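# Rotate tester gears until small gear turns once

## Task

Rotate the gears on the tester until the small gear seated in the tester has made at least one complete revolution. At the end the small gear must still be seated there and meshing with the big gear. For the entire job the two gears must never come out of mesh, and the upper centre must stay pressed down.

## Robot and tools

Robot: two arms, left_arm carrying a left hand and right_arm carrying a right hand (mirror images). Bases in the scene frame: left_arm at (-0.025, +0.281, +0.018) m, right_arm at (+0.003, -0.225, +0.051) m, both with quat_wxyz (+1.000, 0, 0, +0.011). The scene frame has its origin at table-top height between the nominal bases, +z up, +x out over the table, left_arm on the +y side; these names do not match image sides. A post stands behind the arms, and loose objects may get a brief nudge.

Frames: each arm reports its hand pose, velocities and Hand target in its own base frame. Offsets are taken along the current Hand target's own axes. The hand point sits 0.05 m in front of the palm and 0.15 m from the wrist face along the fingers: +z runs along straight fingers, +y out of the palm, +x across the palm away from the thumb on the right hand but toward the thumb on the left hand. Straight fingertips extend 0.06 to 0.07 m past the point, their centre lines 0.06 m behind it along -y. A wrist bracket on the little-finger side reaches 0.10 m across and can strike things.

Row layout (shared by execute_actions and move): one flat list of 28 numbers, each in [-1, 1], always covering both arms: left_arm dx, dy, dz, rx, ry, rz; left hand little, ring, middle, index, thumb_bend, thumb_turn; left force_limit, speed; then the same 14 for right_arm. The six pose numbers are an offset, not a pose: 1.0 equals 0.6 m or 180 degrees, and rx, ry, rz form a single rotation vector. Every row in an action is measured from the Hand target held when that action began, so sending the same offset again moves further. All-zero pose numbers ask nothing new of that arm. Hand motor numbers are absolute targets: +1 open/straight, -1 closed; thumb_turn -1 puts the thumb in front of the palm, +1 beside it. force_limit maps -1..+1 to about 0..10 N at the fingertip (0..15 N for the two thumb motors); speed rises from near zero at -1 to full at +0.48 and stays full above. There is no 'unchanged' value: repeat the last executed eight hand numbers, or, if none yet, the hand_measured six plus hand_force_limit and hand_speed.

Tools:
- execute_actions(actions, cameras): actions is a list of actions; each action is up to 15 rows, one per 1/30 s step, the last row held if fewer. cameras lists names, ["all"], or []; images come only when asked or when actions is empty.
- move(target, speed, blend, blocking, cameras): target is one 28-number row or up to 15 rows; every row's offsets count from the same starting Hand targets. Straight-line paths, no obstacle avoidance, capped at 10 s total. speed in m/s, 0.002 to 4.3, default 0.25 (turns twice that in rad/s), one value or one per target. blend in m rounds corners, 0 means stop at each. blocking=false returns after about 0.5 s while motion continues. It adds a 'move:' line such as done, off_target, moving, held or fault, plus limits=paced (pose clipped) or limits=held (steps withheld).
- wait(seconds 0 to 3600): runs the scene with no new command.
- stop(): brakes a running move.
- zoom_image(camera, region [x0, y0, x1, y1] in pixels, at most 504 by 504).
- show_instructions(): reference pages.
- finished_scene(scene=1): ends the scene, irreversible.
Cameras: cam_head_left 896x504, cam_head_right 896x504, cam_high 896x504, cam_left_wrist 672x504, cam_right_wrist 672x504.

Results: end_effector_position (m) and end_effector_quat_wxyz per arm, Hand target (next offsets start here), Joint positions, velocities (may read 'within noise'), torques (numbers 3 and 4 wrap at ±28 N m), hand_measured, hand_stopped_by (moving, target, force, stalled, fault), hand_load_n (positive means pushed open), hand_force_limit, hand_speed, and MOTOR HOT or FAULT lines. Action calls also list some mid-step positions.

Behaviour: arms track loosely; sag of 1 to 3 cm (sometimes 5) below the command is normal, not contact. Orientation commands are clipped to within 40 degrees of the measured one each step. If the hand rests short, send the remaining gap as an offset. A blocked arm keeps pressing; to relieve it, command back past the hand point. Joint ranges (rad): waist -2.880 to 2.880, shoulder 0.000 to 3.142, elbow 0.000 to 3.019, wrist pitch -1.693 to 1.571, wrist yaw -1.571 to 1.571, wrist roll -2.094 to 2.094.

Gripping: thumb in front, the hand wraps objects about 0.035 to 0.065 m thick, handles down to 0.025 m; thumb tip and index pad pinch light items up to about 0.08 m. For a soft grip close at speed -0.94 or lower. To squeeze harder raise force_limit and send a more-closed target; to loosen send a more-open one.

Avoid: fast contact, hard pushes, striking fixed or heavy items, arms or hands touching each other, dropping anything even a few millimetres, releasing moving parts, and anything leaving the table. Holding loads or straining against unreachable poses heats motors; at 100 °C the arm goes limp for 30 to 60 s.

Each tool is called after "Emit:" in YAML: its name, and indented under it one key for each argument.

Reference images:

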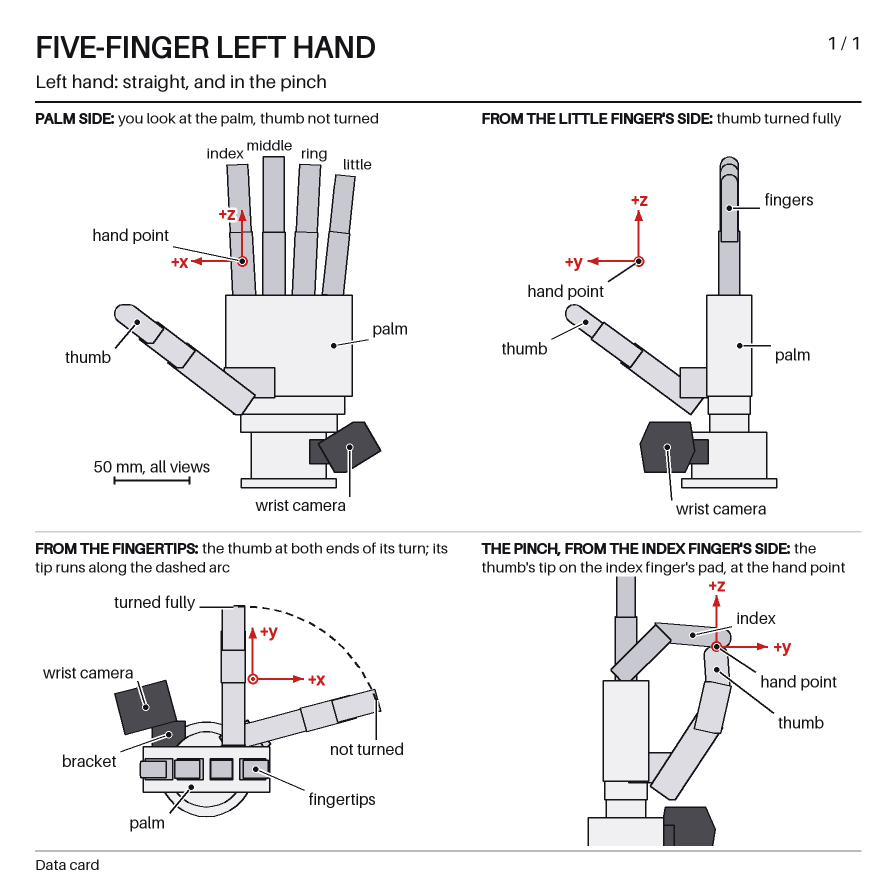

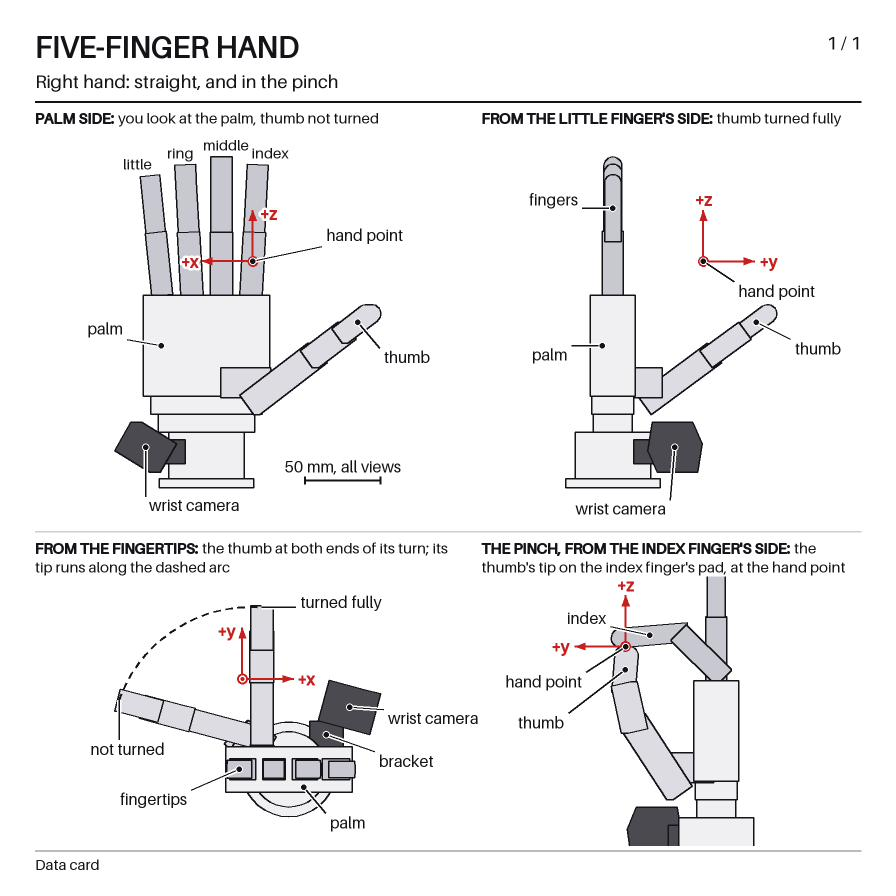

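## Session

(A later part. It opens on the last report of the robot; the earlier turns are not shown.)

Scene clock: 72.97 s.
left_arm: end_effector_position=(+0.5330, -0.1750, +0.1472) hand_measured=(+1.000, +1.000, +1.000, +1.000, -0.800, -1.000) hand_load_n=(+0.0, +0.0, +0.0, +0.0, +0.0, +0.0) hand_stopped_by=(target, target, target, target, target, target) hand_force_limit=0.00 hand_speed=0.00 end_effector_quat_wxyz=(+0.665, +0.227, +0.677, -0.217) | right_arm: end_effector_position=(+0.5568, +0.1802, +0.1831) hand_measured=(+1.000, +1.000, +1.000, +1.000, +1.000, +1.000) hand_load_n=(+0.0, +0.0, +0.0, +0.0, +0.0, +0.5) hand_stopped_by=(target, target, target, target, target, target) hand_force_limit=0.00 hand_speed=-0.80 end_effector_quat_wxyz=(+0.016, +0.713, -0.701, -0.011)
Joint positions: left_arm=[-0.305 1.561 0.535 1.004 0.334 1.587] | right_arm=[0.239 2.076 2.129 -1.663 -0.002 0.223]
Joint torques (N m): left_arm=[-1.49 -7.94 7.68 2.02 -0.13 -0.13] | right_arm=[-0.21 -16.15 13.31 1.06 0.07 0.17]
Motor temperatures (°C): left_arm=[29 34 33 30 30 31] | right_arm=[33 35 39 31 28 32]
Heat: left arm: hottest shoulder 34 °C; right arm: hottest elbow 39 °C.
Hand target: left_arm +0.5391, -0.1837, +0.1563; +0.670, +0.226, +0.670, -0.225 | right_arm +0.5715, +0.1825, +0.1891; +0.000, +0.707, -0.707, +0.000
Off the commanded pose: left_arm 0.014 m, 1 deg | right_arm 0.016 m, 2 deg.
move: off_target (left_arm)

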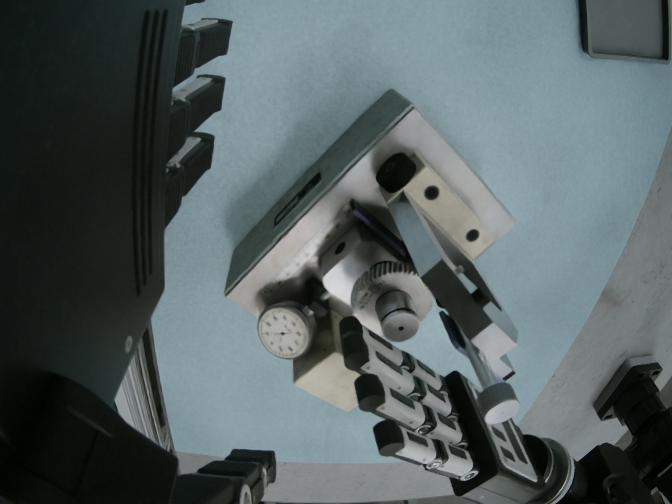

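Emit:
move:
  target:
    - [0,0.015,0,0,0,0,1,1,1,1,-0.8,-1,0,0,0,0,0,0,0,0,1,1,1,1,1,1,0,-0.8]
    - [-0.025,0.015,0,0,0,0,1,1,1,1,-0.8,-1,0,0,0,0,0,0,0,0,1,1,1,1,1,1,0,-0.8]
  cameras: ["cam_right_wrist"]
  speed: 0.05

Emit:
zoom_image:
  camera: "cam_right_wrist"
  region: [320, 260, 450, 390]

Scene clock: 75.73 s.
left_arm: end_effector_position=(+0.5322, -0.1757, +0.1535) hand_measured=(+1.000, +1.000, +1.000, +1.000, -0.800, -1.000) hand_load_n=(+0.0, +0.0, +0.0, +0.0, +0.0, +0.0) hand_stopped_by=(target, target, target, target, target, target) hand_force_limit=0.00 hand_speed=0.00 end_effector_quat_wxyz=(+0.659, +0.232, +0.680, -0.222) | right_arm: end_effector_position=(+0.5568, +0.1802, +0.1831) hand_measured=(+1.000, +1.000, +1.000, +1.000, +1.000, +1.000) hand_load_n=(+0.0, -0.5, +0.0, +0.0, +0.0, +0.0) hand_stopped_by=(target, target, target, target, target, target) hand_force_limit=0.00 hand_speed=-0.80 end_effector_quat_wxyz=(+0.016, +0.713, -0.701, -0.011)
Joint positions: left_arm=[-0.3 1.528 0.541 0.952 0.352 1.587] | right_arm=[0.239 2.076 2.129 -1.663 -0.002 0.223]
Joint torques (N m): left_arm=[0.26 -8.47 8.81 1.7 0.09 -0.13] | right_arm=[-0.5 -16.03 13.33 1.07 0.06 0.2]
Heat: left arm: hottest shoulder 34 °C; right arm: hottest elbow 39 °C.
Hand target: left_arm +0.5445, -0.1766, +0.1711; +0.670, +0.226, +0.670, -0.225 | right_arm +0.5715, +0.1825, +0.1891; +0.000, +0.707, -0.707, +0.000
Off the commanded pose: left_arm 0.022 m, 2 deg | right_arm 0.016 m, 2 deg.
move: off_target (left_arm)

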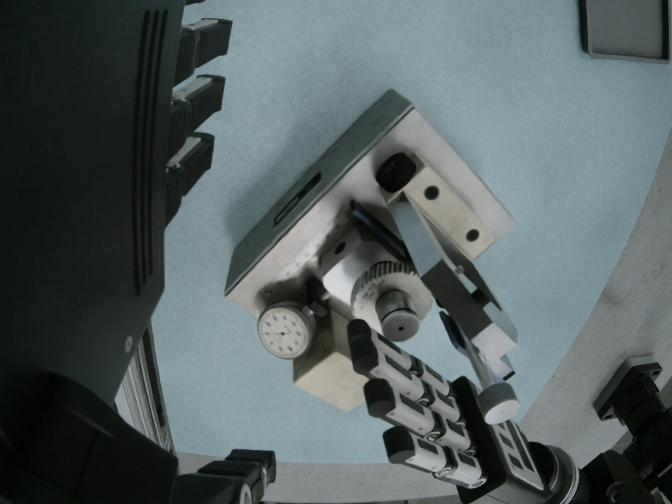

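Scaled by 3.877 from the camera's image (finer frame: 960x720).

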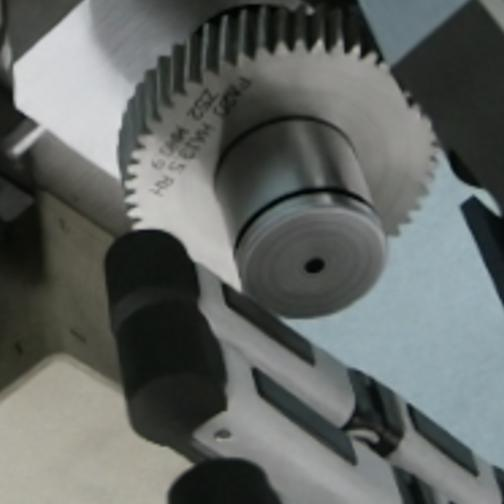

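Emit:
zoom_image:
  camera: "cam_right_wrist"
  region: [330, 290, 540, 500]

Emit:
zoom_image:
  camera: "cam_right_wrist"
  region: [220, 240, 450, 440]

Scaled by 2.400 from the camera's image (finer frame: 960x720).

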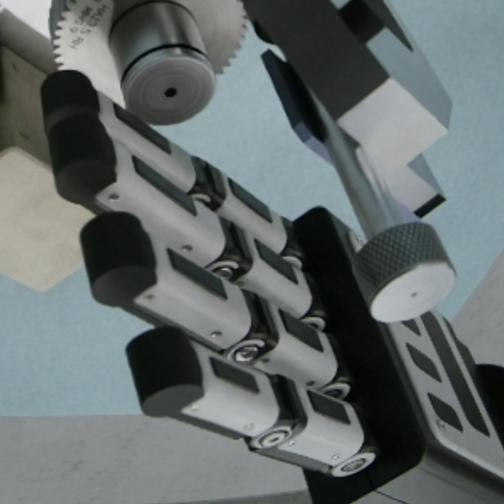

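Scaled by 2.191 from the camera's image (finer frame: 960x720).

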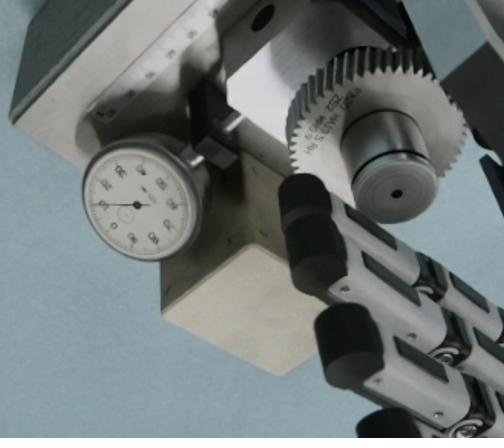

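Emit:
move:
  target:
    - [0,-0.01,0.01,0,0,0,1,1,1,1,-0.8,-1,0,0,0,0,0,0,0,0,1,1,1,1,1,1,0,-0.8]
    - [0,-0.01,0.042,0,0,0,1,1,1,1,-0.8,-1,0,0,0,0,0,0,0,0,1,1,1,1,1,1,0,-0.8]
  cameras: ["cam_right_wrist"]
  speed: 0.05
  blend: 0.005

Emit:
zoom_image:
  camera: "cam_right_wrist"
  region: [320, 260, 450, 390]

Scene clock: 79.67 s.
left_arm: end_effector_position=(+0.5505, -0.1876, +0.1611) hand_measured=(+1.000, +1.000, +1.000, +1.000, -0.800, -1.000) hand_load_n=(+0.0, +0.0, +0.0, +0.0, +0.0, +0.0) hand_stopped_by=(target, target, target, target, target, target) hand_force_limit=0.00 hand_speed=0.00 end_effector_quat_wxyz=(+0.665, +0.229, +0.676, -0.218) | right_arm: end_effector_position=(+0.5568, +0.1802, +0.1831) hand_measured=(+1.000, +1.000, +1.000, +1.000, +1.000, +1.000) hand_load_n=(+0.0, +0.0, +0.0, +0.0, +0.0, +0.0) hand_stopped_by=(target, target, target, target, target, target) hand_force_limit=0.00 hand_speed=-0.80 end_effector_quat_wxyz=(+0.016, +0.713, -0.701, -0.011)
Joint positions: left_arm=[-0.321 1.56 0.6 0.94 0.322 1.587] | right_arm=[0.239 2.076 2.129 -1.663 -0.002 0.223]
Joint torques (N m): left_arm=[-0.67 -7.77 9.06 1.84 -0.19 -0.17] | right_arm=[-0.56 -16.09 13.48 0.98 0.05 0.2]
Heat: left arm: hottest shoulder 34 °C; right arm: hottest elbow 39 °C.
Hand target: left_arm +0.5610, -0.1966, +0.1713; +0.670, +0.226, +0.670, -0.225 | right_arm +0.5715, +0.1825, +0.1891; +0.000, +0.707, -0.707, +0.000
Off the commanded pose: left_arm 0.017 m, 1 deg | right_arm 0.016 m, 2 deg.
move: off_target (left_arm); blend cut to 0.0043 m at target 1

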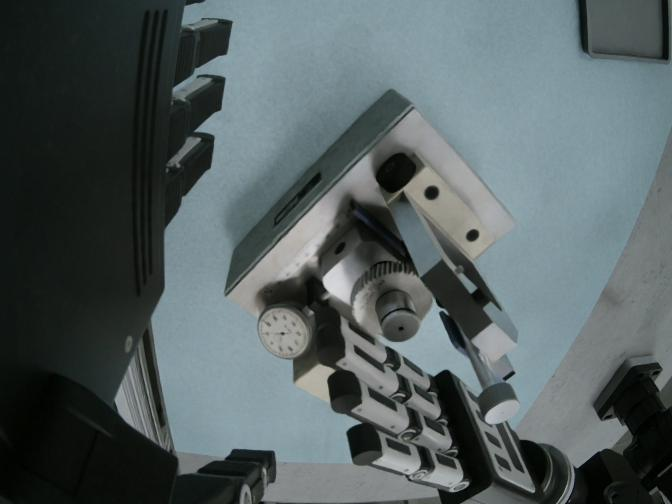

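Scaled by 3.877 from the camera's image (finer frame: 960x720).

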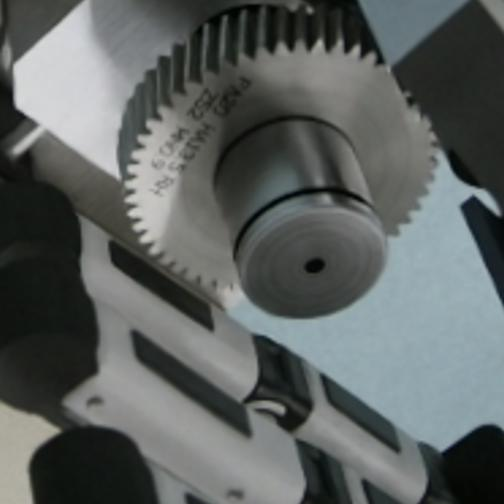

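Emit:
move:
  target: [0,0,0,0,0,0,1,1,1,1,-0.8,-1,0,0,0.083,-0.033,0.025,0,-0.1667,0,1,1,1,1,1,1,0,-0.8]
  cameras: ["cam_right_wrist"]
  speed: 0.15

Scene clock: 83.20 s.
left_arm: end_effector_position=(+0.5505, -0.1876, +0.1611) hand_measured=(+1.000, +1.000, +1.000, +1.000, -0.800, -1.000) hand_load_n=(+0.0, +0.0, +0.0, +0.0, +0.0, +0.0) hand_stopped_by=(target, target, target, target, target, target) hand_force_limit=0.00 hand_speed=0.00 end_effector_quat_wxyz=(+0.665, +0.229, +0.676, -0.218) | right_arm: end_effector_position=(+0.5899, +0.1341, +0.1873) hand_measured=(+1.000, +1.000, +1.000, +1.000, +1.000, +1.000) hand_load_n=(+0.0, +0.0, +0.0, +0.0, +0.0, +0.0) hand_stopped_by=(target, target, target, target, target, target) hand_force_limit=0.00 hand_speed=-0.80 end_effector_quat_wxyz=(-0.185, +0.680, -0.687, -0.179)
Joint positions: left_arm=[-0.321 1.56 0.6 0.94 0.322 1.587] | right_arm=[0.016 2.076 2.038 -1.512 -0.521 0.032]
Joint torques (N m): left_arm=[-1.32 -8.18 9.07 1.81 -0.21 -0.14] | right_arm=[-0.26 -16.09 8.9 1.24 -0.59 -0.07]
Heat: left arm: hottest shoulder 34 °C; right arm: hottest elbow 39 °C.
Hand target: left_arm +0.5610, -0.1966, +0.1713; +0.670, +0.226, +0.670, -0.225 | right_arm +0.5912, +0.1327, +0.1740; -0.183, +0.683, -0.683, -0.183
Off the commanded pose: left_arm 0.017 m, 1 deg | right_arm 0.013 m, 1 deg.
move: off_target (right_arm)

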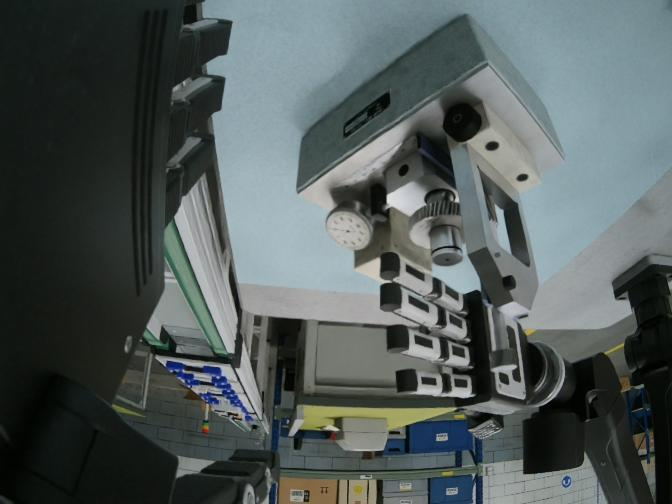

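Emit:
zoom_image:
  camera: "cam_right_wrist"
  region: [360, 130, 520, 300]

Scaled by 2.965 from the camera's image (finer frame: 960x720).

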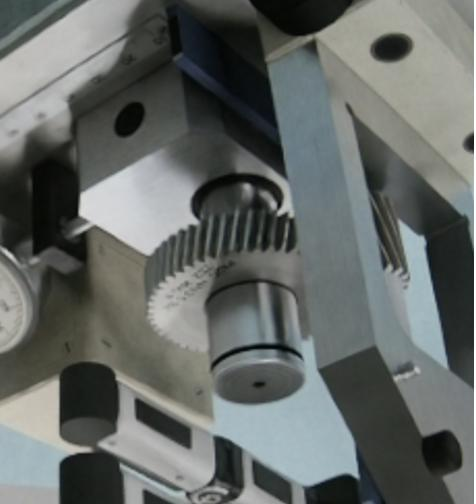

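Emit:
move:
  target:
    - [0,0.033,0,0,0,0,1,1,1,1,-0.8,-1,0,0,0,0,0,0,0,0,1,1,1,1,1,1,0,-0.8]
    - [0,0.033,-0.058,0,0,0,1,1,1,1,-0.8,-1,0,0,0,0,0,0,0,0,1,1,1,1,1,1,0,-0.8]
    - [0.033,0.033,-0.058,0,0,0,1,1,1,1,-0.8,-1,0,0,0,0,0,0,0,0,1,1,1,1,1,1,0,-0.8]
  cameras: ["cam_right_wrist"]
  speed: 0.07
  blend: 0.005

Emit:
zoom_image:
  camera: "cam_right_wrist"
  region: [360, 130, 560, 340]

Scene clock: 89.57 s.
left_arm: end_effector_position=(+0.5443, -0.1650, +0.1520) hand_measured=(+1.000, +1.000, +1.000, +1.000, -0.800, -1.000) hand_load_n=(+0.0, +0.0, +0.0, +0.0, +0.0, +0.0) hand_stopped_by=(target, target, target, target, target, target) hand_force_limit=0.00 hand_speed=0.00 end_effector_quat_wxyz=(+0.668, +0.233, +0.671, -0.223) | right_arm: end_effector_position=(+0.5899, +0.1341, +0.1873) hand_measured=(+1.000, +1.000, +1.000, +1.000, +1.000, +1.000) hand_load_n=(+0.0, +0.0, +0.0, +0.0, +0.0, +0.0) hand_stopped_by=(target, target, target, target, target, target) hand_force_limit=0.00 hand_speed=-0.80 end_effector_quat_wxyz=(-0.185, +0.680, -0.687, -0.179)
Joint positions: left_arm=[-0.261 1.572 0.558 1.004 0.395 1.587] | right_arm=[0.016 2.076 2.038 -1.512 -0.521 0.032]
Joint torques (N m): left_arm=[0.79 -7.88 5.53 2.62 0.09 -0.13] | right_arm=[-0.44 -16.15 8.95 1.24 -0.59 -0.09]
Heat: left arm: hottest shoulder 34 °C; right arm: hottest elbow 39 °C.
Hand target: left_arm +0.5452, -0.1599, +0.1515; +0.670, +0.226, +0.670, -0.225 | right_arm +0.5912, +0.1327, +0.1740; -0.183, +0.683, -0.683, -0.183
Off the commanded pose: left_arm 0.005 m, 1 deg | right_arm 0.013 m, 1 deg.
move: done

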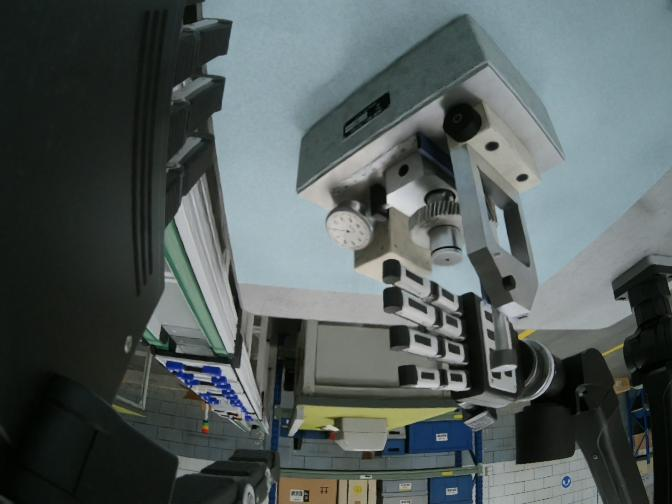

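Scaled by 2.400 from the camera's image (finer frame: 960x720).

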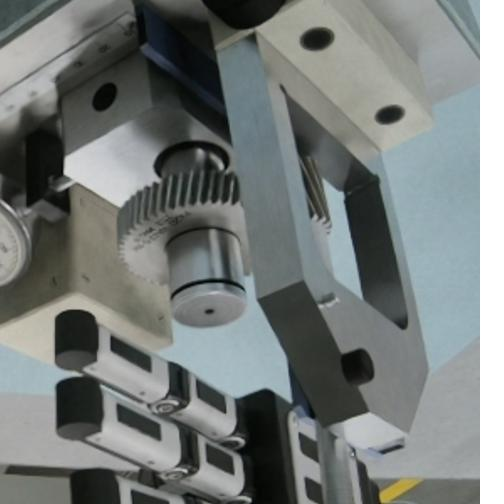

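Emit:
move:
  target:
    - [0,0,-0.033,0,0,0,1,1,1,1,-0.8,-1,0,0,0,0,0,0,0,0,1,1,1,1,1,1,0,-0.8]
    - [0.043,0,-0.033,0,0,0,1,1,1,1,-0.8,-1,0,0,0,0,0,0,0,0,1,1,1,1,1,1,0,-0.8]
  cameras: ["cam_right_wrist"]
  speed: 0.07
  blend: 0.005

Emit:
zoom_image:
  camera: "cam_right_wrist"
  region: [360, 130, 560, 340]

Scene clock: 91.50 s.
left_arm: end_effector_position=(+0.5287, -0.1523, +0.1246) hand_measured=(+1.000, +1.000, +1.000, +1.000, -0.800, -1.000) hand_load_n=(+0.0, +0.0, +0.0, +0.0, +0.0, +0.0) hand_stopped_by=(target, target, target, target, target, target) hand_force_limit=0.00 hand_speed=0.00 end_effector_quat_wxyz=(+0.667, +0.232, +0.672, -0.222) | right_arm: end_effector_position=(+0.5899, +0.1341, +0.1873) hand_measured=(+1.000, +1.000, +1.000, +1.000, +1.000, +1.000) hand_load_n=(+0.0, +0.0, +0.0, +0.0, +0.0, +0.0) hand_stopped_by=(target, target, target, target, target, target) hand_force_limit=0.00 hand_speed=-0.80 end_effector_quat_wxyz=(-0.185, +0.680, -0.687, -0.179)
Joint positions: left_arm=[-0.237 1.631 0.496 1.122 0.417 1.587] | right_arm=[0.016 2.076 2.038 -1.512 -0.521 0.032]
Joint torques (N m): left_arm=[0.62 -7.53 4.74 2.69 0.14 -0.15] | right_arm=[-0.32 -16.15 8.83 1.24 -0.6 -0.1]
Heat: left arm: hottest shoulder 34 °C; right arm: hottest elbow 39 °C.
Hand target: left_arm +0.5294, -0.1479, +0.1257; +0.670, +0.226, +0.670, -0.225 | right_arm +0.5912, +0.1327, +0.1740; -0.183, +0.683, -0.683, -0.183
Off the commanded pose: left_arm 0.005 m, 1 deg | right_arm 0.013 m, 1 deg.
move: done

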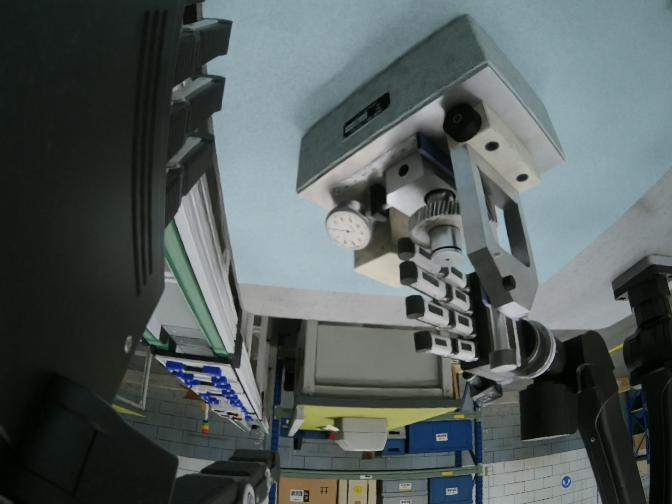

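Scaled by 2.400 from the camera's image (finer frame: 960x720).

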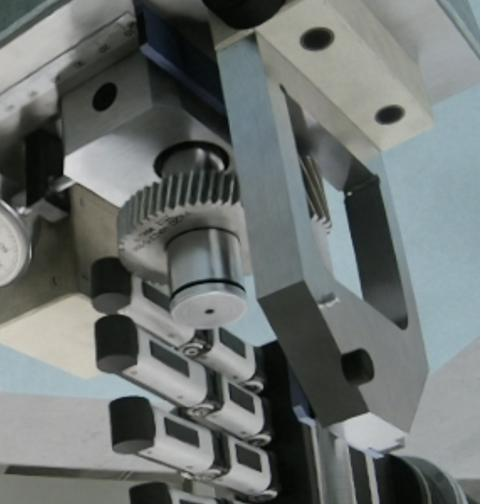

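Emit:
move:
  target: [-0.015,0,0,0,0,0,1,1,1,1,-0.8,-1,0,0,0,0,0,0,0,0,1,1,1,1,1,1,0,-0.8]
  cameras: []
  speed: 0.07

Scene clock: 92.57 s.
left_arm: end_effector_position=(+0.5284, -0.1523, +0.1330) hand_measured=(+1.000, +1.000, +1.000, +1.000, -0.800, -1.000) hand_load_n=(+0.0, +0.0, +0.0, +0.0, +0.0, +0.0) hand_stopped_by=(target, target, target, target, target, target) hand_force_limit=0.00 hand_speed=0.00 end_effector_quat_wxyz=(+0.671, +0.233, +0.668, -0.222) | right_arm: end_effector_position=(+0.5899, +0.1341, +0.1873) hand_measured=(+1.000, +1.000, +1.000, +1.000, +1.000, +1.000) hand_load_n=(+0.0, +0.0, +0.0, +0.0, +0.0, +0.0) hand_stopped_by=(target, target, target, target, target, target) hand_force_limit=0.00 hand_speed=-0.80 end_effector_quat_wxyz=(-0.185, +0.680, -0.687, -0.179)
Joint positions: left_arm=[-0.237 1.61 0.496 1.112 0.417 1.587] | right_arm=[0.016 2.076 2.038 -1.512 -0.521 0.032]
Joint torques (N m): left_arm=[-0.38 -9.11 4.9 1.8 0.15 -0.15] | right_arm=[-0.26 -16.09 8.85 1.17 -0.59 -0.11]
Heat: left arm: hottest shoulder 34 °C; right arm: hottest elbow 39 °C.
Hand target: left_arm +0.5294, -0.1478, +0.1346; +0.670, +0.226, +0.670, -0.225 | right_arm +0.5912, +0.1327, +0.1740; -0.183, +0.683, -0.683, -0.183
Off the commanded pose: left_arm 0.005 m, 1 deg | right_arm 0.013 m, 1 deg.
move: done

Emit:
move:
  target: [0,-0.022,0,0,0,0,1,1,1,1,-0.8,-1,0,0,0,0,0,0,0,0,1,1,1,1,1,1,0,-0.8]
  cameras: ["cam_right_wrist"]
  speed: 0.04

Emit:
zoom_image:
  camera: "cam_right_wrist"
  region: [360, 130, 560, 340]

Scene clock: 94.10 s.
left_arm: end_effector_position=(+0.5248, -0.1540, +0.1324) hand_measured=(+1.000, +1.000, +1.000, +1.000, -0.800, -1.000) hand_load_n=(+0.0, +0.0, +0.0, +0.0, +0.0, +0.0) hand_stopped_by=(target, target, target, target, target, target) hand_force_limit=0.00 hand_speed=0.00 end_effector_quat_wxyz=(+0.671, +0.228, +0.671, -0.218) | right_arm: end_effector_position=(+0.5899, +0.1341, +0.1873) hand_measured=(+1.000, +1.000, +1.000, +1.000, +1.000, +1.000) hand_load_n=(+0.0, +0.0, +0.0, +0.0, +0.0, +0.0) hand_stopped_by=(target, target, target, target, target, target) hand_force_limit=0.00 hand_speed=-0.80 end_effector_quat_wxyz=(-0.185, +0.680, -0.687, -0.179)
Joint positions: left_arm=[-0.252 1.604 0.488 1.112 0.39 1.587] | right_arm=[0.016 2.076 2.038 -1.512 -0.521 0.032]
Joint torques (N m): left_arm=[-0.79 -8.94 4.7 1.99 -0.17 -0.14] | right_arm=[-0.26 -15.79 8.84 1.28 -0.6 -0.08]
Heat: left arm: hottest shoulder 34 °C; right arm: hottest elbow 39 °C.
Hand target: left_arm +0.5214, -0.1583, +0.1347; +0.670, +0.226, +0.670, -0.225 | right_arm +0.5912, +0.1327, +0.1740; -0.183, +0.683, -0.683, -0.183
Off the commanded pose: left_arm 0.006 m, 1 deg | right_arm 0.013 m, 1 deg.
move: done

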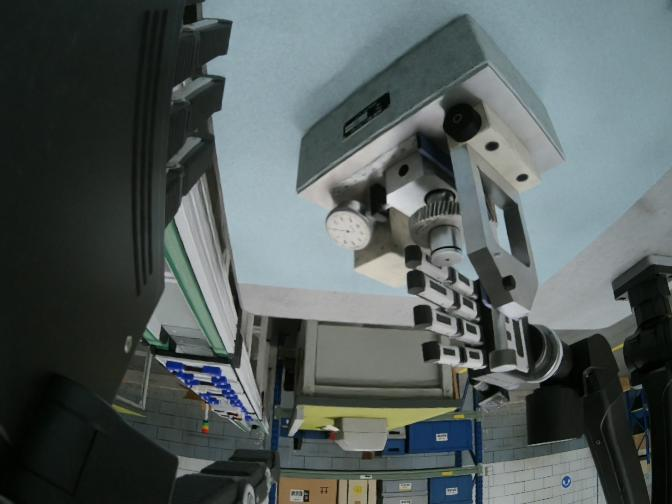

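Scaled by 2.400 from the camera's image (finer frame: 960x720).

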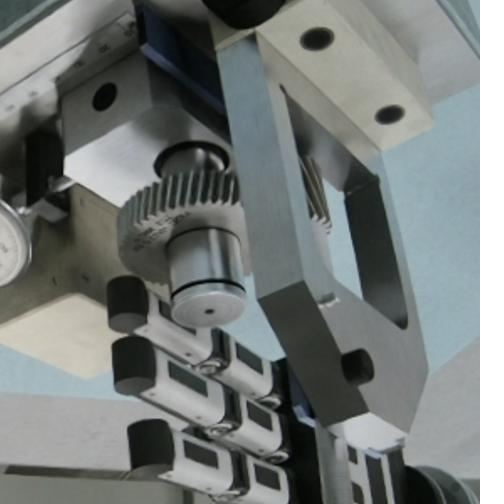

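Emit:
move:
  target: [0,-0.013,0.01,0,0,0,1,1,1,1,-0.8,-1,0,0,0,0,0,0,0,0,1,1,1,1,1,1,0,-0.8]
  cameras: ["cam_right_wrist"]
  speed: 0.04

Emit:
zoom_image:
  camera: "cam_right_wrist"
  region: [380, 190, 500, 310]

Scene clock: 95.13 s.
left_arm: end_effector_position=(+0.5222, -0.1635, +0.1324) hand_measured=(+1.000, +1.000, +1.000, +1.000, -0.800, -1.000) hand_load_n=(+0.0, +0.0, +0.0, +0.0, +0.0, +0.5) hand_stopped_by=(target, target, target, target, target, target) hand_force_limit=0.00 hand_speed=0.00 end_effector_quat_wxyz=(+0.671, +0.229, +0.671, -0.218) | right_arm: end_effector_position=(+0.5899, +0.1341, +0.1873) hand_measured=(+1.000, +1.000, +1.000, +1.000, +1.000, +1.000) hand_load_n=(+0.0, +0.0, +0.0, +0.0, +0.0, +0.0) hand_stopped_by=(target, target, target, target, target, target) hand_force_limit=0.00 hand_speed=-0.80 end_effector_quat_wxyz=(-0.185, +0.680, -0.687, -0.179)
Joint positions: left_arm=[-0.28 1.604 0.488 1.112 0.362 1.587] | right_arm=[0.016 2.076 2.038 -1.512 -0.521 0.032]
Joint torques (N m): left_arm=[-0.44 -8.29 5.38 1.78 -0.14 -0.12] | right_arm=[-0.32 -15.97 8.91 1.28 -0.57 -0.08]
Heat: left arm: hottest shoulder 34 °C; right arm: hottest elbow 39 °C.
Hand target: left_arm +0.5216, -0.1680, +0.1346; +0.670, +0.226, +0.670, -0.225 | right_arm +0.5912, +0.1327, +0.1740; -0.183, +0.683, -0.683, -0.183
Off the commanded pose: left_arm 0.005 m, 1 deg | right_arm 0.013 m, 1 deg.
move: done

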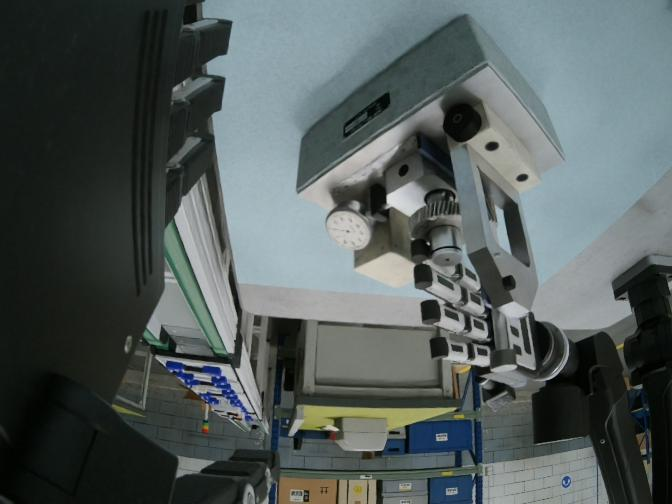

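Scaled by 4.200 from the camera's image (finer frame: 960x720).

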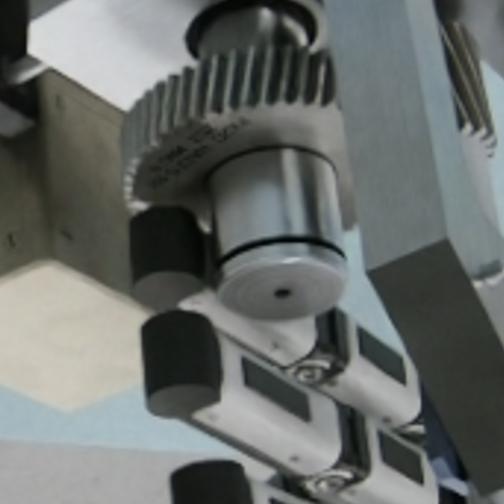

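Emit:
move:
  target: [0,-0.003,0.06,0,0,0,1,1,1,1,-0.8,-1,0,0,0,0,0,0,0,0,1,1,1,1,1,1,0,-0.8]
  cameras: ["cam_right_wrist"]
  speed: 0.05

Emit:
zoom_image:
  camera: "cam_right_wrist"
  region: [380, 190, 500, 310]

Scene clock: 97.40 s.
left_arm: end_effector_position=(+0.5409, -0.1799, +0.1294) hand_measured=(+1.000, +1.000, +1.000, +1.000, -0.800, -1.000) hand_load_n=(+0.0, +0.0, +0.0, +0.0, +0.0, +0.0) hand_stopped_by=(target, target, target, target, target, target) hand_force_limit=0.00 hand_speed=0.00 end_effector_quat_wxyz=(+0.669, +0.226, +0.675, -0.216) | right_arm: end_effector_position=(+0.5899, +0.1341, +0.1873) hand_measured=(+1.000, +1.000, +1.000, +1.000, +1.000, +1.000) hand_load_n=(+0.0, +0.0, +0.0, +0.0, +0.0, +0.0) hand_stopped_by=(target, target, target, target, target, target) hand_force_limit=0.00 hand_speed=-0.80 end_effector_quat_wxyz=(-0.185, +0.680, -0.687, -0.179)
Joint positions: left_arm=[-0.313 1.647 0.551 1.083 0.322 1.587] | right_arm=[0.016 2.076 2.038 -1.512 -0.521 0.032]
Joint torques (N m): left_arm=[-1.38 -8.18 7.61 1.74 -0.1 -0.15] | right_arm=[-0.56 -15.68 8.94 1.29 -0.57 -0.09]
Heat: left arm: hottest shoulder 34 °C; right arm: hottest elbow 39 °C.
Hand target: left_arm +0.5491, -0.1914, +0.1346; +0.670, +0.226, +0.670, -0.225 | right_arm +0.5912, +0.1327, +0.1740; -0.183, +0.683, -0.683, -0.183
Off the commanded pose: left_arm 0.015 m, 1 deg | right_arm 0.013 m, 1 deg.
move: off_target (left_arm)

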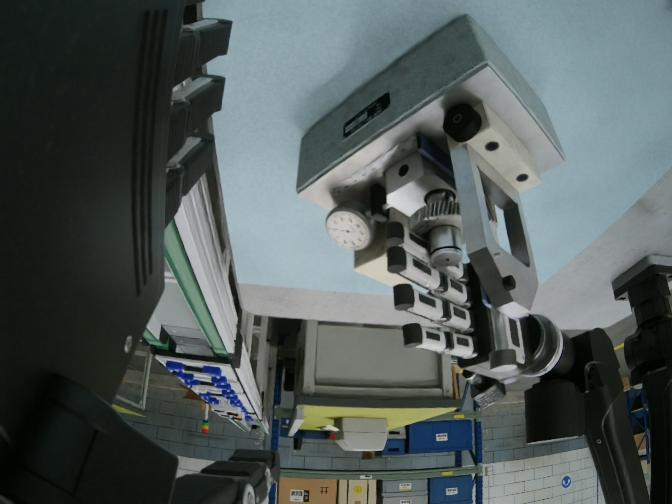

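Scaled by 4.200 from the camera's image (finer frame: 960x720).

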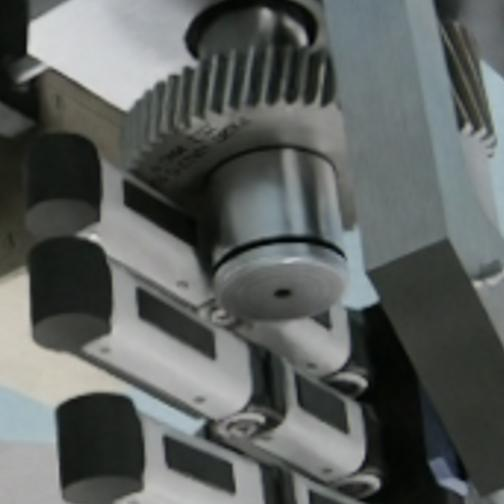

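Emit:
move:
  target: [-0.005,-0.013,0,0,0,0,1,1,1,1,-0.8,-1,0,0,0,0,0,0,0,0,1,1,1,1,1,1,0,-0.8]
  cameras: ["cam_right_wrist"]
  speed: 0.04

Emit:
zoom_image:
  camera: "cam_right_wrist"
  region: [380, 190, 500, 310]

Scene clock: 98.73 s.
left_arm: end_effector_position=(+0.5406, -0.1806, +0.1289) hand_measured=(+1.000, +1.000, +1.000, +1.000, -0.800, -1.000) hand_load_n=(+0.0, +0.0, +0.0, -0.5, +0.0, +0.0) hand_stopped_by=(target, target, target, target, target, target) hand_force_limit=0.00 hand_speed=0.00 end_effector_quat_wxyz=(+0.670, +0.222, +0.677, -0.211) | right_arm: end_effector_position=(+0.5899, +0.1341, +0.1873) hand_measured=(+1.000, +1.000, +1.000, +1.000, +1.000, +1.000) hand_load_n=(+0.0, +0.0, +0.0, +0.0, +0.0, +0.0) hand_stopped_by=(target, target, target, target, target, target) hand_force_limit=0.00 hand_speed=-0.80 end_effector_quat_wxyz=(-0.185, +0.680, -0.687, -0.179)
Joint positions: left_arm=[-0.324 1.647 0.551 1.081 0.297 1.587] | right_arm=[0.016 2.076 2.038 -1.512 -0.521 0.032]
Joint torques (N m): left_arm=[-2.02 -9.17 7.36 1.62 0.13 -0.16] | right_arm=[-0.38 -15.97 8.9 1.2 -0.56 -0.07]
Heat: left arm: hottest shoulder 34 °C; right arm: hottest elbow 39 °C.
Hand target: left_arm +0.5444, -0.1975, +0.1376; +0.670, +0.226, +0.670, -0.225 | right_arm +0.5912, +0.1327, +0.1740; -0.183, +0.683, -0.683, -0.183
Off the commanded pose: left_arm 0.019 m, 2 deg | right_arm 0.013 m, 1 deg.
move: off_target (left_arm)

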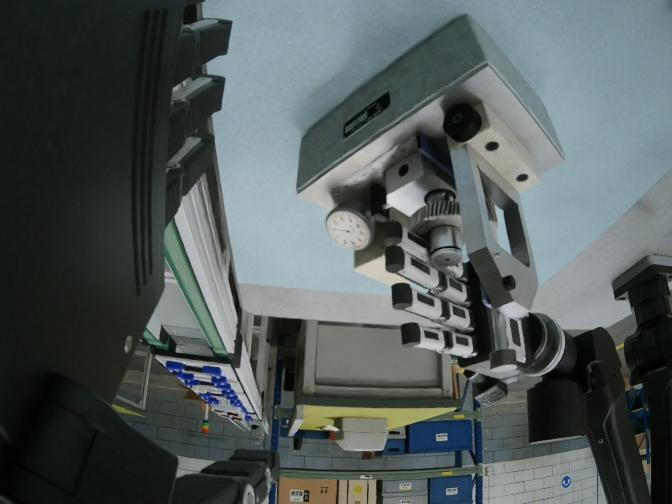

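Scaled by 4.200 from the camera's image (finer frame: 960x720).

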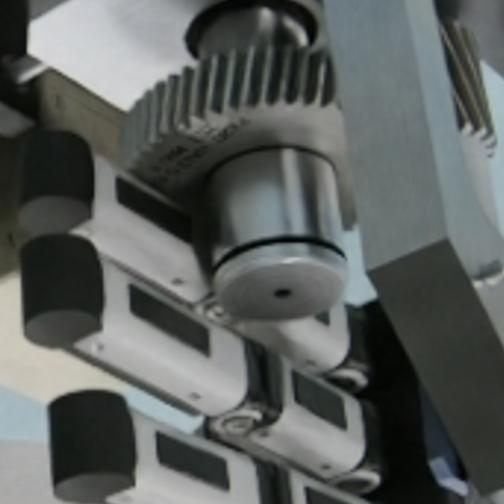

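Emit:
move:
  target: [0.003,0,-0.055,0,0,0,1,1,1,1,-0.8,-1,0,0,0,0,0,0,0,0,1,1,1,1,1,1,0,-0.8]
  cameras: ["cam_right_wrist"]
  speed: 0.04

Emit:
zoom_image:
  camera: "cam_right_wrist"
  region: [380, 190, 500, 310]

Scene clock: 100.50 s.
left_arm: end_effector_position=(+0.5235, -0.1712, +0.1307) hand_measured=(+1.000, +1.000, +1.000, +1.000, -0.800, -1.000) hand_load_n=(+0.0, +0.0, +0.0, -2.5, +0.0, +0.0) hand_stopped_by=(target, target, target, target, target, target) hand_force_limit=0.00 hand_speed=0.00 end_effector_quat_wxyz=(+0.668, +0.222, +0.678, -0.211) | right_arm: end_effector_position=(+0.5899, +0.1341, +0.1873) hand_measured=(+1.000, +1.000, +1.000, +1.000, +1.000, +1.000) hand_load_n=(+0.0, +0.0, +0.0, +0.0, +0.0, +0.0) hand_stopped_by=(target, target, target, target, target, target) hand_force_limit=0.00 hand_speed=-0.80 end_effector_quat_wxyz=(-0.185, +0.680, -0.687, -0.179)
Joint positions: left_arm=[-0.313 1.602 0.499 1.084 0.309 1.587] | right_arm=[0.016 2.076 2.038 -1.512 -0.521 0.032]
Joint torques (N m): left_arm=[-0.62 -9.11 4.48 2.71 0.74 -0.14] | right_arm=[-0.26 -15.79 8.88 1.26 -0.6 -0.07]
Heat: left arm: hottest shoulder 34 °C; right arm: hottest elbow 39 °C.
Hand target: left_arm +0.5181, -0.1776, +0.1359; +0.670, +0.226, +0.670, -0.225 | right_arm +0.5912, +0.1327, +0.1740; -0.183, +0.683, -0.683, -0.183
Off the commanded pose: left_arm 0.010 m, 2 deg | right_arm 0.013 m, 1 deg.
move: done

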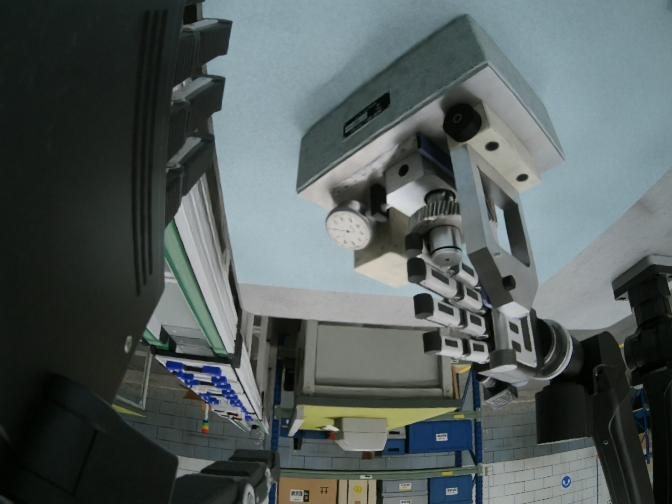

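Scaled by 4.200 from the camera's image (finer frame: 960x720).

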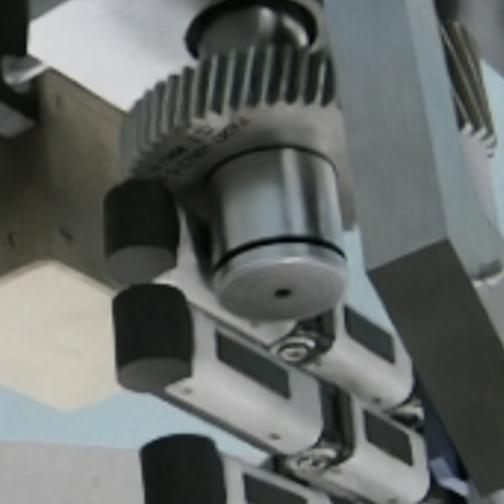

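Emit:
move:
  target:
    - [0,0.05,0,0,0,0,1,1,1,1,-0.8,-1,0,0,0,0,0,0,0,0,1,1,1,1,1,1,0,-0.8]
    - [-0.2,0.06,0,0,0,0,1,1,1,1,-0.8,-1,0,0,0,0,0,0,0,0,1,1,1,1,1,1,0,-0.8]
    - [-0.25,0.2,-0.22,0,0,0,1,1,1,1,-0.8,-1,0,0,0,0,0,0,0,0,1,1,1,1,1,1,0,-0.8]
  cameras: ["cam_right_wrist"]
  speed: 0.15
  blend: 0.01

Emit:
zoom_image:
  camera: "cam_right_wrist"
  region: [380, 150, 560, 310]

Scene clock: 113.70 s.
left_arm: end_effector_position=(+0.4874, -0.0037, +0.2877) hand_measured=(+1.000, +1.000, +1.000, +1.000, -0.800, -1.000) hand_load_n=(+0.0, -0.5, +0.0, +0.0, +0.0, +0.0) hand_stopped_by=(target, target, target, target, target, target) hand_force_limit=0.00 hand_speed=0.00 end_effector_quat_wxyz=(+0.673, +0.231, +0.667, -0.220) | right_arm: end_effector_position=(+0.5899, +0.1341, +0.1873) hand_measured=(+1.000, +1.000, +1.000, +1.000, +1.000, +1.000) hand_load_n=(+0.0, +0.0, +0.0, +0.0, -0.5, +0.0) hand_stopped_by=(target, target, target, target, target, target) hand_force_limit=0.00 hand_speed=-0.80 end_effector_quat_wxyz=(-0.185, +0.680, -0.687, -0.179)
Joint positions: left_arm=[0.219 1.042 0.566 0.479 0.869 1.586] | right_arm=[0.016 2.076 2.038 -1.512 -0.521 0.032]
Joint torques (N m): left_arm=[0.09 -4.48 8.34 1.74 0.11 -0.13] | right_arm=[-0.38 -16.03 8.88 1.21 -0.58 -0.08]
Heat: left arm: hottest shoulder 34 °C; right arm: hottest elbow 39 °C.
Hand target: left_arm +0.4853, -0.0026, +0.2862; +0.670, +0.226, +0.670, -0.225 | right_arm +0.5912, +0.1327, +0.1740; -0.183, +0.683, -0.683, -0.183
Off the commanded pose: left_arm 0.003 m, 1 deg | right_arm 0.013 m, 1 deg.
move: done

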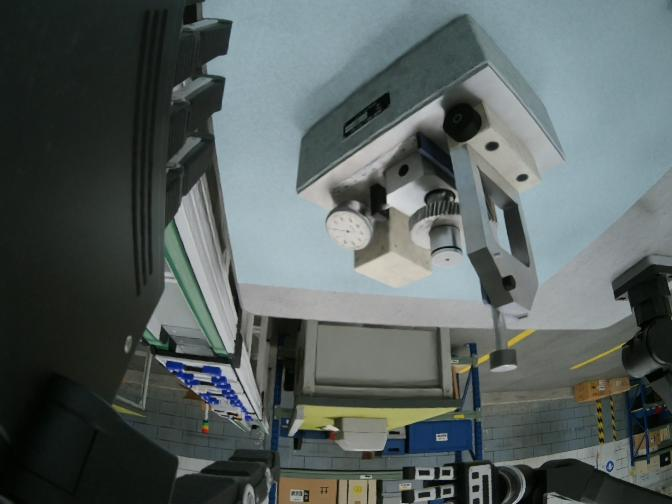

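Scaled by 2.800 from the camera's image (finer frame: 960x720).

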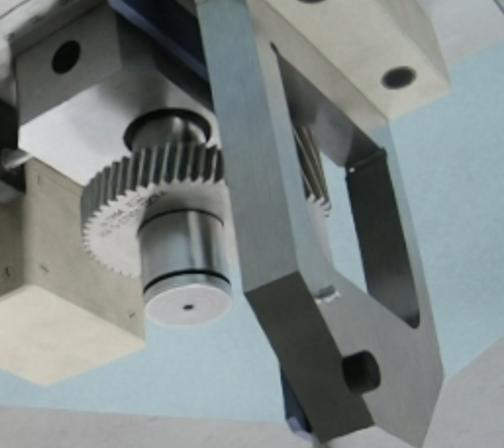

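Emit:
move:
  target:
    - [0,0,0,0,0,0,1,1,1,1,-0.8,-1,0,0,-0.139,0.052,-0.1505,-0.0436,0.1628,-0.1628,1,1,1,1,1,1,0,-0.8]
    - [0,0,0,0,0,0,1,1,1,1,-0.8,-1,0,0,-0.1767,0.127,0.0183,-0.0436,0.1628,-0.1628,1,1,1,1,1,1,0,-0.8]
  cameras: ["cam_right_wrist","cam_high"]
  speed: 0.12
  blend: [0.01,0]

Emit:
zoom_image:
  camera: "cam_right_wrist"
  region: [160, 40, 460, 340]

Scene clock: 119.83 s.
left_arm: end_effector_position=(+0.4874, -0.0037, +0.2877) hand_measured=(+1.000, +1.000, +1.000, +1.000, -0.800, -1.000) hand_load_n=(+0.0, +0.0, +0.0, +0.0, +0.0, +0.0) hand_stopped_by=(target, target, target, target, target, target) hand_force_limit=0.00 hand_speed=0.00 end_effector_quat_wxyz=(+0.673, +0.232, +0.667, -0.220) | right_arm: end_effector_position=(+0.5165, +0.2300, +0.2313) hand_measured=(+1.000, +1.000, +1.000, +1.000, +1.000, +1.000) hand_load_n=(+0.0, +0.0, +0.0, +0.0, +0.0, +0.0) hand_stopped_by=(target, target, target, target, target, target) hand_force_limit=0.00 hand_speed=-0.80 end_effector_quat_wxyz=(-0.014, +0.869, -0.494, +0.011)
Joint positions: left_arm=[0.219 1.042 0.566 0.479 0.869 1.586] | right_arm=[0.382 2.002 2.147 -1.681 -0.001 -0.155]
Joint torques (N m): left_arm=[0.21 -4.19 8.28 1.5 0.11 -0.09] | right_arm=[-0.21 -14.56 8.91 0.39 0.03 0.19]
Heat: left arm: hottest shoulder 33 °C; right arm: hottest elbow 40 °C.
Hand target: left_arm +0.4853, -0.0026, +0.2862; +0.670, +0.226, +0.670, -0.225 | right_arm +0.5152, +0.2301, +0.2176; +0.000, +0.866, -0.500, +0.000
Off the commanded pose: left_arm 0.003 m, 1 deg | right_arm 0.014 m, 2 deg.
move: off_target (right_arm)
Images, in order (width x height): cam_high 896x504, cam_right_wrist 672x504.

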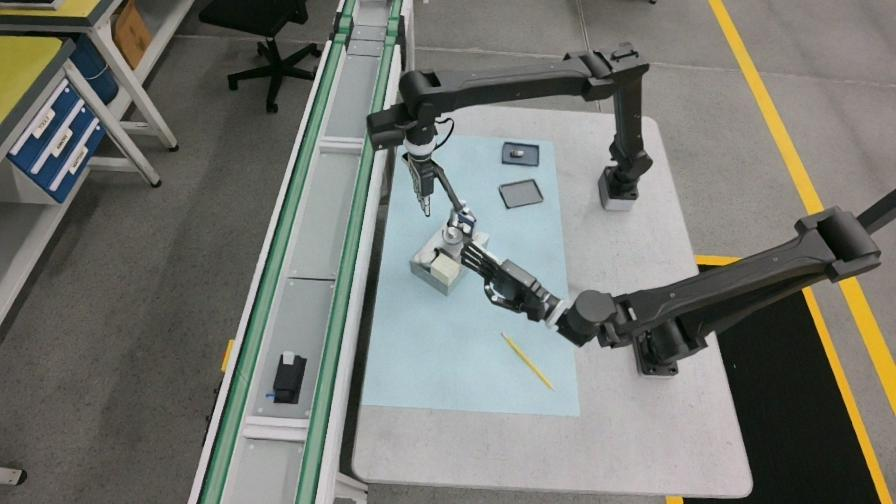

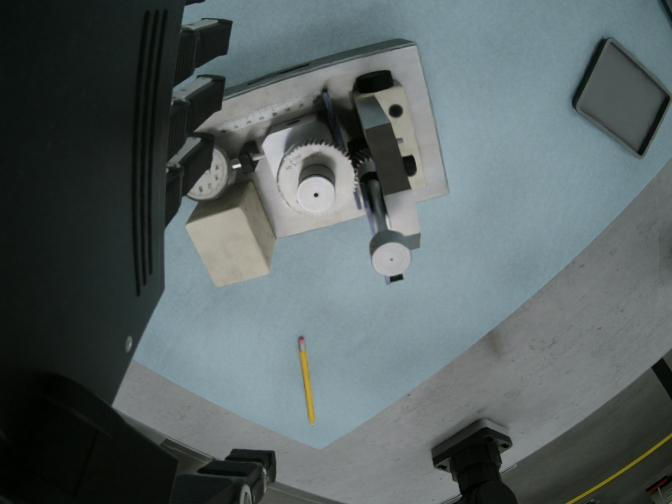

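Scaled by 1.680 from the camera's image (finer frame: 960x720).

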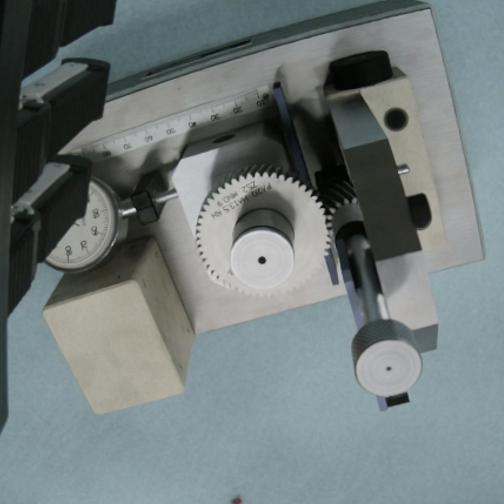

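Emit:
move:
  target: [0,0,0,0,0,0,1,1,1,1,-0.8,-1,0,0,-0.041,0.0133,0.075,0,0,0,1,1,1,1,1,1,0,-0.8]
  cameras: ["cam_right_wrist"]
  speed: 0.08

Emit:
zoom_image:
  camera: "cam_right_wrist"
  region: [140, 60, 440, 360]

Scene clock: 123.30 s.
left_arm: end_effector_position=(+0.4874, -0.0037, +0.2877) hand_measured=(+1.000, +1.000, +1.000, +1.000, -0.800, -1.000) hand_load_n=(+0.0, +0.0, +0.0, +0.0, +0.0, +0.0) hand_stopped_by=(target, target, target, target, target, target) hand_force_limit=0.00 hand_speed=0.00 end_effector_quat_wxyz=(+0.673, +0.232, +0.667, -0.220) | right_arm: end_effector_position=(+0.4963, +0.2447, +0.1644) hand_measured=(+1.000, +1.000, +1.000, +1.000, +1.000, +1.000) hand_load_n=(+0.0, +0.0, +0.0, +0.0, +0.0, +0.0) hand_stopped_by=(target, target, target, target, target, target) hand_force_limit=0.00 hand_speed=-0.80 end_effector_quat_wxyz=(+0.010, +0.869, -0.495, -0.008)
Joint positions: left_arm=[0.219 1.042 0.566 0.479 0.869 1.586] | right_arm=[0.416 2.002 1.961 -1.557 -0.001 -0.118]
Joint torques (N m): left_arm=[0.15 -4.54 8.42 1.65 0.11 -0.14] | right_arm=[0.03 -17.73 8.99 1.22 0.02 0.21]
Heat: left arm: hottest shoulder 33 °C; right arm: hottest elbow 40 °C.
Hand target: left_arm +0.4853, -0.0026, +0.2862; +0.670, +0.226, +0.670, -0.225 | right_arm +0.4959, +0.2475, +0.1725; +0.000, +0.866, -0.500, +0.000
Off the commanded pose: left_arm 0.003 m, 1 deg | right_arm 0.009 m, 2 deg.
move: done

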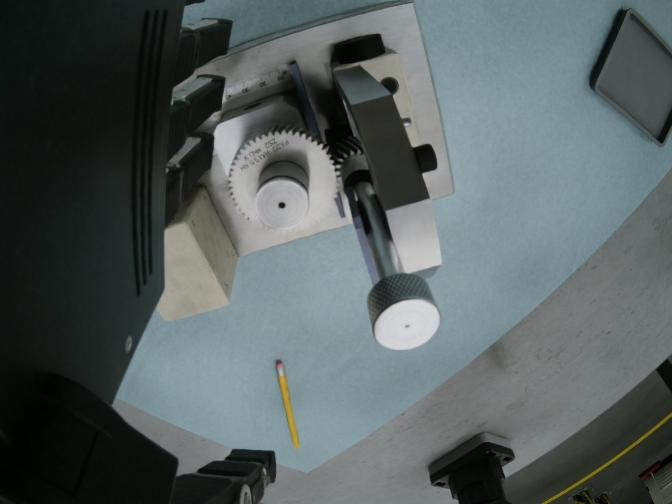

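Scaled by 1.680 from the camera's image (finer frame: 960x720).

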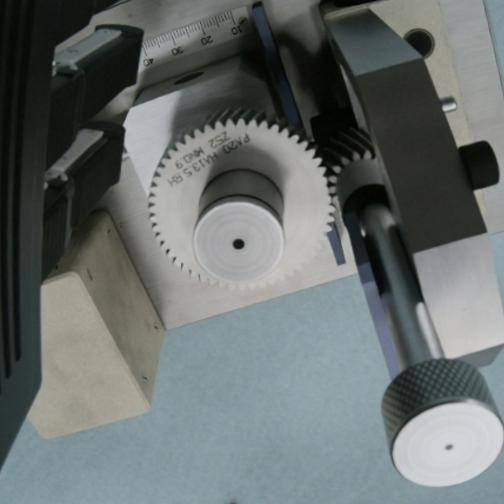

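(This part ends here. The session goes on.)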